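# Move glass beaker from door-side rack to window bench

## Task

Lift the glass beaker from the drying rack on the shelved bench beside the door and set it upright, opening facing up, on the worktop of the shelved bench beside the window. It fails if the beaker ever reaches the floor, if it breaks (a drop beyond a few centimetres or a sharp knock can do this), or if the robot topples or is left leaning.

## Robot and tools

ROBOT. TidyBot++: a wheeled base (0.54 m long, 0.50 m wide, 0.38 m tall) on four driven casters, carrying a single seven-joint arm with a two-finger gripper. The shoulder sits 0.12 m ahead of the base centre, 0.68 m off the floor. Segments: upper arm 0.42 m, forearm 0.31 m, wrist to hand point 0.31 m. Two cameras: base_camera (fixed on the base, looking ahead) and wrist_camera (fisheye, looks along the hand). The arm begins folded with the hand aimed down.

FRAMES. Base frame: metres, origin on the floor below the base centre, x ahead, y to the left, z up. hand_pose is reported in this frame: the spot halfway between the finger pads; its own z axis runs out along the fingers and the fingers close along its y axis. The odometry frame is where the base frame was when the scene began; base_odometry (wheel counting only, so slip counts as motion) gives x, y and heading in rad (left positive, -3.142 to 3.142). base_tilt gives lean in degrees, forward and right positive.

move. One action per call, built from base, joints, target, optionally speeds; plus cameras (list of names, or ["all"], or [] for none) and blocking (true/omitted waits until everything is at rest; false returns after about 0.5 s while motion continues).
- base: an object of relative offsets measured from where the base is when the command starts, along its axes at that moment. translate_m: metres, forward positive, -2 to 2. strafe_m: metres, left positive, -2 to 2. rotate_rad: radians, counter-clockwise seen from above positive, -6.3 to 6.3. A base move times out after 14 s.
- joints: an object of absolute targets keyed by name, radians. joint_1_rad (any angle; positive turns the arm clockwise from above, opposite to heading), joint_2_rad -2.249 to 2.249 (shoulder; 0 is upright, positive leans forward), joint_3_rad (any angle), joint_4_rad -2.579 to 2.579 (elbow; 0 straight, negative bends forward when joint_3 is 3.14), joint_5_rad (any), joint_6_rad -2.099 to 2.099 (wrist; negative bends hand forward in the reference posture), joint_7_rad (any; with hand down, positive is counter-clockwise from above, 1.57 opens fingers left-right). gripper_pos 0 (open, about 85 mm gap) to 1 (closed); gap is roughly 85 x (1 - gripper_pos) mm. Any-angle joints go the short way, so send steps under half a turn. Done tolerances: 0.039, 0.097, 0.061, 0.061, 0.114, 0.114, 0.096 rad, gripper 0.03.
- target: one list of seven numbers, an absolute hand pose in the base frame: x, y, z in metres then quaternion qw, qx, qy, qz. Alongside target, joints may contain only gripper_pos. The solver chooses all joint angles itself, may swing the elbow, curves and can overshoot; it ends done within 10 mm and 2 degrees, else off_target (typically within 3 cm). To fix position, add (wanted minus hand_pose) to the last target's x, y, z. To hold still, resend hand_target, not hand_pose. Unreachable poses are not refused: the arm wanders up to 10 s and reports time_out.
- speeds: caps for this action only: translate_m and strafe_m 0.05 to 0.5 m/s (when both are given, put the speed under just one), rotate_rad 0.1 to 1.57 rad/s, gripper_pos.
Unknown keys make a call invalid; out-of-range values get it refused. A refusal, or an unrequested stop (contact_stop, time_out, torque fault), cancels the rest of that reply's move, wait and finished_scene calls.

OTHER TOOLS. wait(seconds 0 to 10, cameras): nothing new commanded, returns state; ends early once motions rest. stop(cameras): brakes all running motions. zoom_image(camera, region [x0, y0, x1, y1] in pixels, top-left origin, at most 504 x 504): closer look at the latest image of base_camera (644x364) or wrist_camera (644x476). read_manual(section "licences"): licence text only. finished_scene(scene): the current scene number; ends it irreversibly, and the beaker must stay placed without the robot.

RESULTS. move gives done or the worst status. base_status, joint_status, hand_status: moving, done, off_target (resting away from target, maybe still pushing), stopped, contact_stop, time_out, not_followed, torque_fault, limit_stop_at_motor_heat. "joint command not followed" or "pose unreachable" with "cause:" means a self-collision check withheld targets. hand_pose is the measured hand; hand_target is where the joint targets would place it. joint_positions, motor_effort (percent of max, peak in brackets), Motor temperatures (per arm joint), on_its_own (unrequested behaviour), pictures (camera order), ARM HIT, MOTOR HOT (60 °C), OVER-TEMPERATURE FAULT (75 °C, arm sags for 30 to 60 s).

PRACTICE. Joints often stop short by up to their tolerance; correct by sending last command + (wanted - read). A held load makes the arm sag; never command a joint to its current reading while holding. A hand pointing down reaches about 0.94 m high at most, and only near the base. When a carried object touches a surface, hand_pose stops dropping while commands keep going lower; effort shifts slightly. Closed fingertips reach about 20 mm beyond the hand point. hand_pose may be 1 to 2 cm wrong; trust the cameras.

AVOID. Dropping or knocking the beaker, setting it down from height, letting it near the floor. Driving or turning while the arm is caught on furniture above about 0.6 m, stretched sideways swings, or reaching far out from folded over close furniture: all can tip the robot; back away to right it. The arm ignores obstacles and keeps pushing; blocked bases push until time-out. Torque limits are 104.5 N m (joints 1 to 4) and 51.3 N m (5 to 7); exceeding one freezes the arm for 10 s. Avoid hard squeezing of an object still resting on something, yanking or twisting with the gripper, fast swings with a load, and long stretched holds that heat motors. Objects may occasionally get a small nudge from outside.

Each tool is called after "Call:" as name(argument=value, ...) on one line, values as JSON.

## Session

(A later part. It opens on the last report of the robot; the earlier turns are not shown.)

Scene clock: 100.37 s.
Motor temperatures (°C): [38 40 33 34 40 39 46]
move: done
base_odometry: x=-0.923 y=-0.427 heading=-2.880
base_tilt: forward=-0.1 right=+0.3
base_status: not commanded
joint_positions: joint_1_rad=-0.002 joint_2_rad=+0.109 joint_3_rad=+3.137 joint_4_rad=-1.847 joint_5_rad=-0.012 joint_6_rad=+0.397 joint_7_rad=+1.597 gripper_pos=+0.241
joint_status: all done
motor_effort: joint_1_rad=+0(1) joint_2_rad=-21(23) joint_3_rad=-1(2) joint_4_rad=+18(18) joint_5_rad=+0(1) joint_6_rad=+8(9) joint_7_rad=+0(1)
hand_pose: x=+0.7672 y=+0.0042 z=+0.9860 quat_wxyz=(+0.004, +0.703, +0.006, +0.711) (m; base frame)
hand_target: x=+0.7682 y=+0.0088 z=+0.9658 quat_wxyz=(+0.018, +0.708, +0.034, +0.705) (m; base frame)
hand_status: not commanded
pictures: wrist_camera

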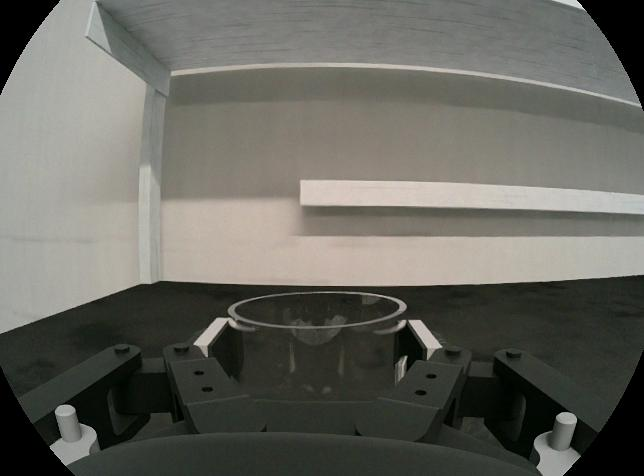

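Call:
move(joints={"joint_2_rad": 0.124, "joint_4_rad": -1.862, "joint_6_rad": 0.395}, cameras=["wrist_camera"])

Scene clock: 101.07 s.
Motor temperatures (°C): [38 40 33 34 40 39 46]
move: done
base_odometry: x=-0.923 y=-0.427 heading=-2.880
base_tilt: forward=+0.0 right=+0.3
base_status: not commanded
joint_positions: joint_1_rad=-0.002 joint_2_rad=+0.109 joint_3_rad=+3.137 joint_4_rad=-1.847 joint_5_rad=-0.012 joint_6_rad=+0.397 joint_7_rad=+1.597 gripper_pos=+0.241
joint_status: all done
motor_effort: joint_1_rad=-1(1) joint_2_rad=-20(23) joint_3_rad=-1(1) joint_4_rad=+17(18) joint_5_rad=-1(2) joint_6_rad=+8(9) joint_7_rad=+1(1)
hand_pose: x=+0.7672 y=+0.0042 z=+0.9859 quat_wxyz=(+0.004, +0.703, +0.006, +0.711) (m; base frame)
hand_target: x=+0.7698 y=+0.0083 z=+0.9661 quat_wxyz=(+0.019, +0.714, +0.034, +0.700) (m; base frame)
hand_status: not commanded
pictures: wrist_camera

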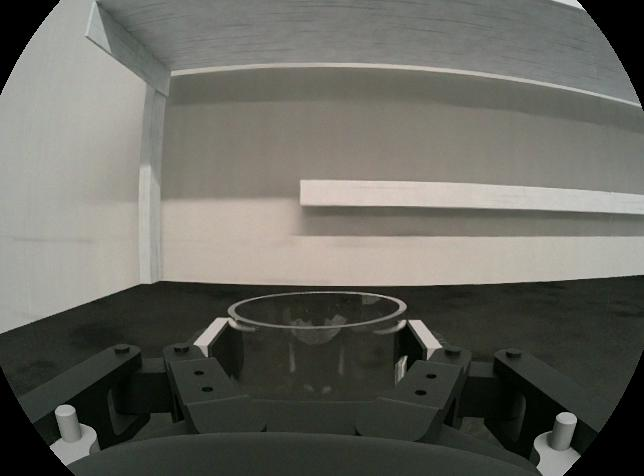

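Call:
move(joints={"joint_2_rad": 0.123, "joint_4_rad": -1.858, "joint_6_rad": 0.36}, cameras=["wrist_camera"])

Scene clock: 101.57 s.
Motor temperatures (°C): [38 40 33 34 40 39 46]
move: done
base_odometry: x=-0.923 y=-0.427 heading=-2.880
base_tilt: forward=-0.1 right=+0.2
base_status: not commanded
joint_positions: joint_1_rad=-0.002 joint_2_rad=+0.107 joint_3_rad=+3.137 joint_4_rad=-1.845 joint_5_rad=-0.012 joint_6_rad=+0.389 joint_7_rad=+1.597 gripper_pos=+0.241
joint_status: all done
motor_effort: joint_1_rad=+0(1) joint_2_rad=-19(21) joint_3_rad=-2(2) joint_4_rad=+16(17) joint_5_rad=-1(1) joint_6_rad=+6(8) joint_7_rad=+1(1)
hand_pose: x=+0.7671 y=+0.0042 z=+0.9857 quat_wxyz=(+0.004, +0.704, +0.006, +0.710) (m; base frame)
hand_target: x=+0.7697 y=+0.0078 z=+0.9583 quat_wxyz=(+0.019, +0.724, +0.034, +0.689) (m; base frame)
hand_status: not commanded
pictures: wrist_camera

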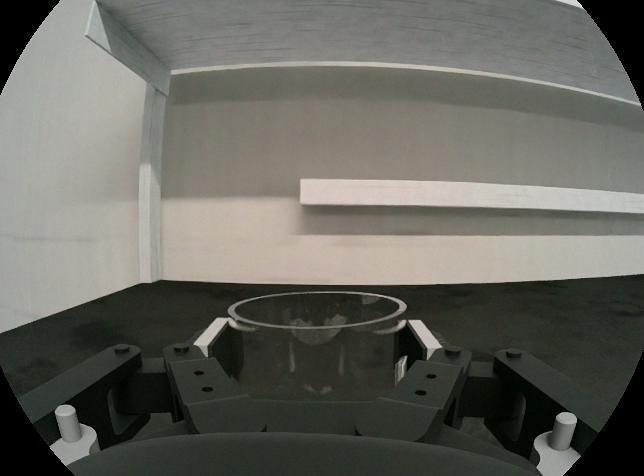

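Call:
move(joints={"joint_2_rad": 0.121, "joint_4_rad": -1.858, "joint_6_rad": 0.40}, cameras=[])

Call:
move(joints={"gripper_pos": 0.2}, cameras=["wrist_camera"])

Scene clock: 102.37 s.
Motor temperatures (°C): [38 40 33 34 40 39 46]
move: done
base_odometry: x=-0.923 y=-0.427 heading=-2.880
base_tilt: forward=-0.1 right=+0.3
base_status: not commanded
joint_positions: joint_1_rad=-0.002 joint_2_rad=+0.112 joint_3_rad=+3.137 joint_4_rad=-1.845 joint_5_rad=-0.012 joint_6_rad=+0.400 joint_7_rad=+1.597 gripper_pos=+0.241
joint_status: all done
motor_effort: joint_1_rad=+0(1) joint_2_rad=-21(23) joint_3_rad=+0(1) joint_4_rad=+17(19) joint_5_rad=+0(1) joint_6_rad=+8(10) joint_7_rad=+0(1)
hand_pose: x=+0.7684 y=+0.0042 z=+0.9858 quat_wxyz=(+0.004, +0.702, +0.006, +0.712) (m; base frame)
hand_target: x=+0.7695 y=+0.0084 z=+0.9720 quat_wxyz=(+0.019, +0.709, +0.034, +0.704) (m; base frame)
hand_status: not commanded
pictures: none
No camera images: "cameras" was empty.

Scene clock: 103.03 s.
Motor temperatures (°C): [38 40 33 34 40 39 46]
move: done
base_odometry: x=-0.923 y=-0.427 heading=-2.880
base_tilt: forward=+0.0 right=+0.3
base_status: not commanded
joint_positions: joint_1_rad=-0.002 joint_2_rad=+0.112 joint_3_rad=+3.137 joint_4_rad=-1.845 joint_5_rad=-0.012 joint_6_rad=+0.400 joint_7_rad=+1.597 gripper_pos=+0.200
joint_status: all done
motor_effort: joint_1_rad=+0(1) joint_2_rad=-22(23) joint_3_rad=-1(2) joint_4_rad=+19(19) joint_5_rad=-1(2) joint_6_rad=+9(9) joint_7_rad=+0(1)
hand_pose: x=+0.7684 y=+0.0042 z=+0.9858 quat_wxyz=(+0.004, +0.702, +0.006, +0.712) (m; base frame)
hand_target: x=+0.7695 y=+0.0084 z=+0.9720 quat_wxyz=(+0.019, +0.709, +0.034, +0.704) (m; base frame)
hand_status: not commanded
pictures: wrist_camera

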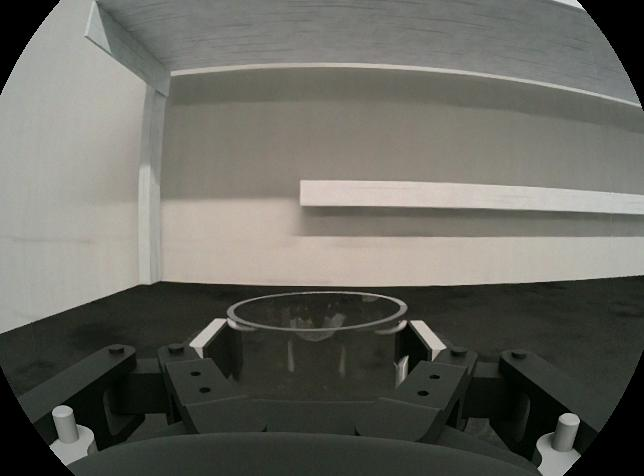

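Call:
move(joints={"gripper_pos": 0.0}, cameras=[])

Call:
move(base={"translate_m": -0.30}, speeds={"translate_m": 0.15})

Scene clock: 105.50 s.
Motor temperatures (°C): [38 40 33 34 40 39 46]
move: done
base_odometry: x=-0.923 y=-0.427 heading=-2.880
base_tilt: forward=+0.0 right=+0.2
base_status: not commanded
joint_positions: joint_1_rad=-0.002 joint_2_rad=+0.112 joint_3_rad=+3.137 joint_4_rad=-1.845 joint_5_rad=-0.012 joint_6_rad=+0.400 joint_7_rad=+1.597 gripper_pos=+0.000
joint_status: all done
motor_effort: joint_1_rad=+0(1) joint_2_rad=-21(22) joint_3_rad=-2(2) joint_4_rad=+18(18) joint_5_rad=-1(2) joint_6_rad=+8(9) joint_7_rad=+0(1)
hand_pose: x=+0.7684 y=+0.0042 z=+0.9858 quat_wxyz=(+0.004, +0.702, +0.006, +0.712) (m; base frame)
hand_target: x=+0.7695 y=+0.0084 z=+0.9720 quat_wxyz=(+0.019, +0.709, +0.034, +0.704) (m; base frame)
hand_status: not commanded
pictures: none
No camera images: "cameras" was empty.

Scene clock: 108.17 s.
Motor temperatures (°C): [38 40 33 34 40 39 46]
move: done
base_odometry: x=-0.633 y=-0.349 heading=-2.880
base_tilt: forward=+0.0 right=+0.3
base_status: done
joint_positions: joint_1_rad=-0.002 joint_2_rad=+0.115 joint_3_rad=+3.137 joint_4_rad=-1.845 joint_5_rad=-0.012 joint_6_rad=+0.400 joint_7_rad=+1.597 gripper_pos=+0.000
joint_status: not commanded
motor_effort: joint_1_rad=+0(1) joint_2_rad=-21(24) joint_3_rad=-2(2) joint_4_rad=+18(18) joint_5_rad=-1(2) joint_6_rad=+8(9) joint_7_rad=+0(1)
hand_pose: x=+0.7693 y=+0.0042 z=+0.9840 quat_wxyz=(+0.004, +0.703, +0.006, +0.711) (m; base frame)
hand_target: x=+0.7695 y=+0.0084 z=+0.9720 quat_wxyz=(+0.019, +0.709, +0.034, +0.704) (m; base frame)
hand_status: not commanded
pictures: base_camera, wrist_camera

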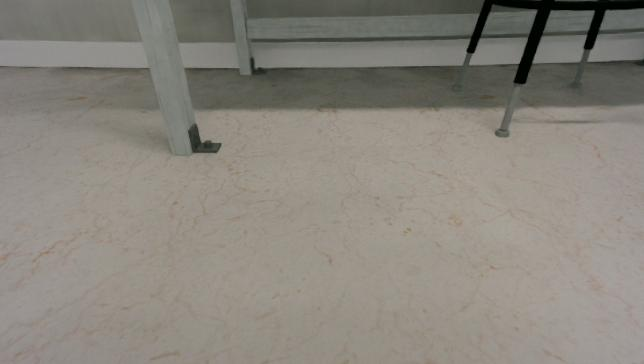

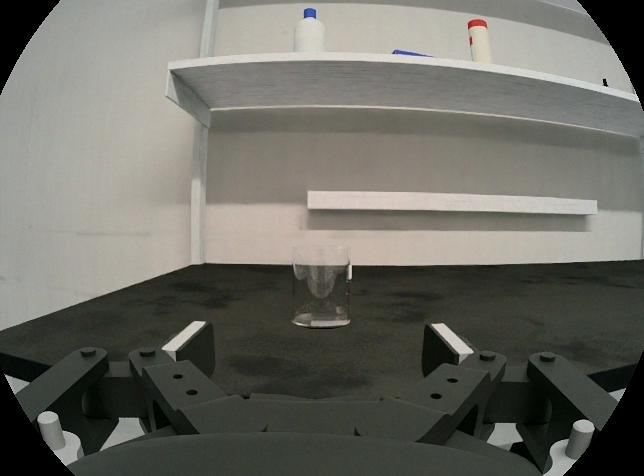

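Beaker stands upright. Scene 1 done.

Call:
finished_scene(scene=1)

The scene is finished: the task was done.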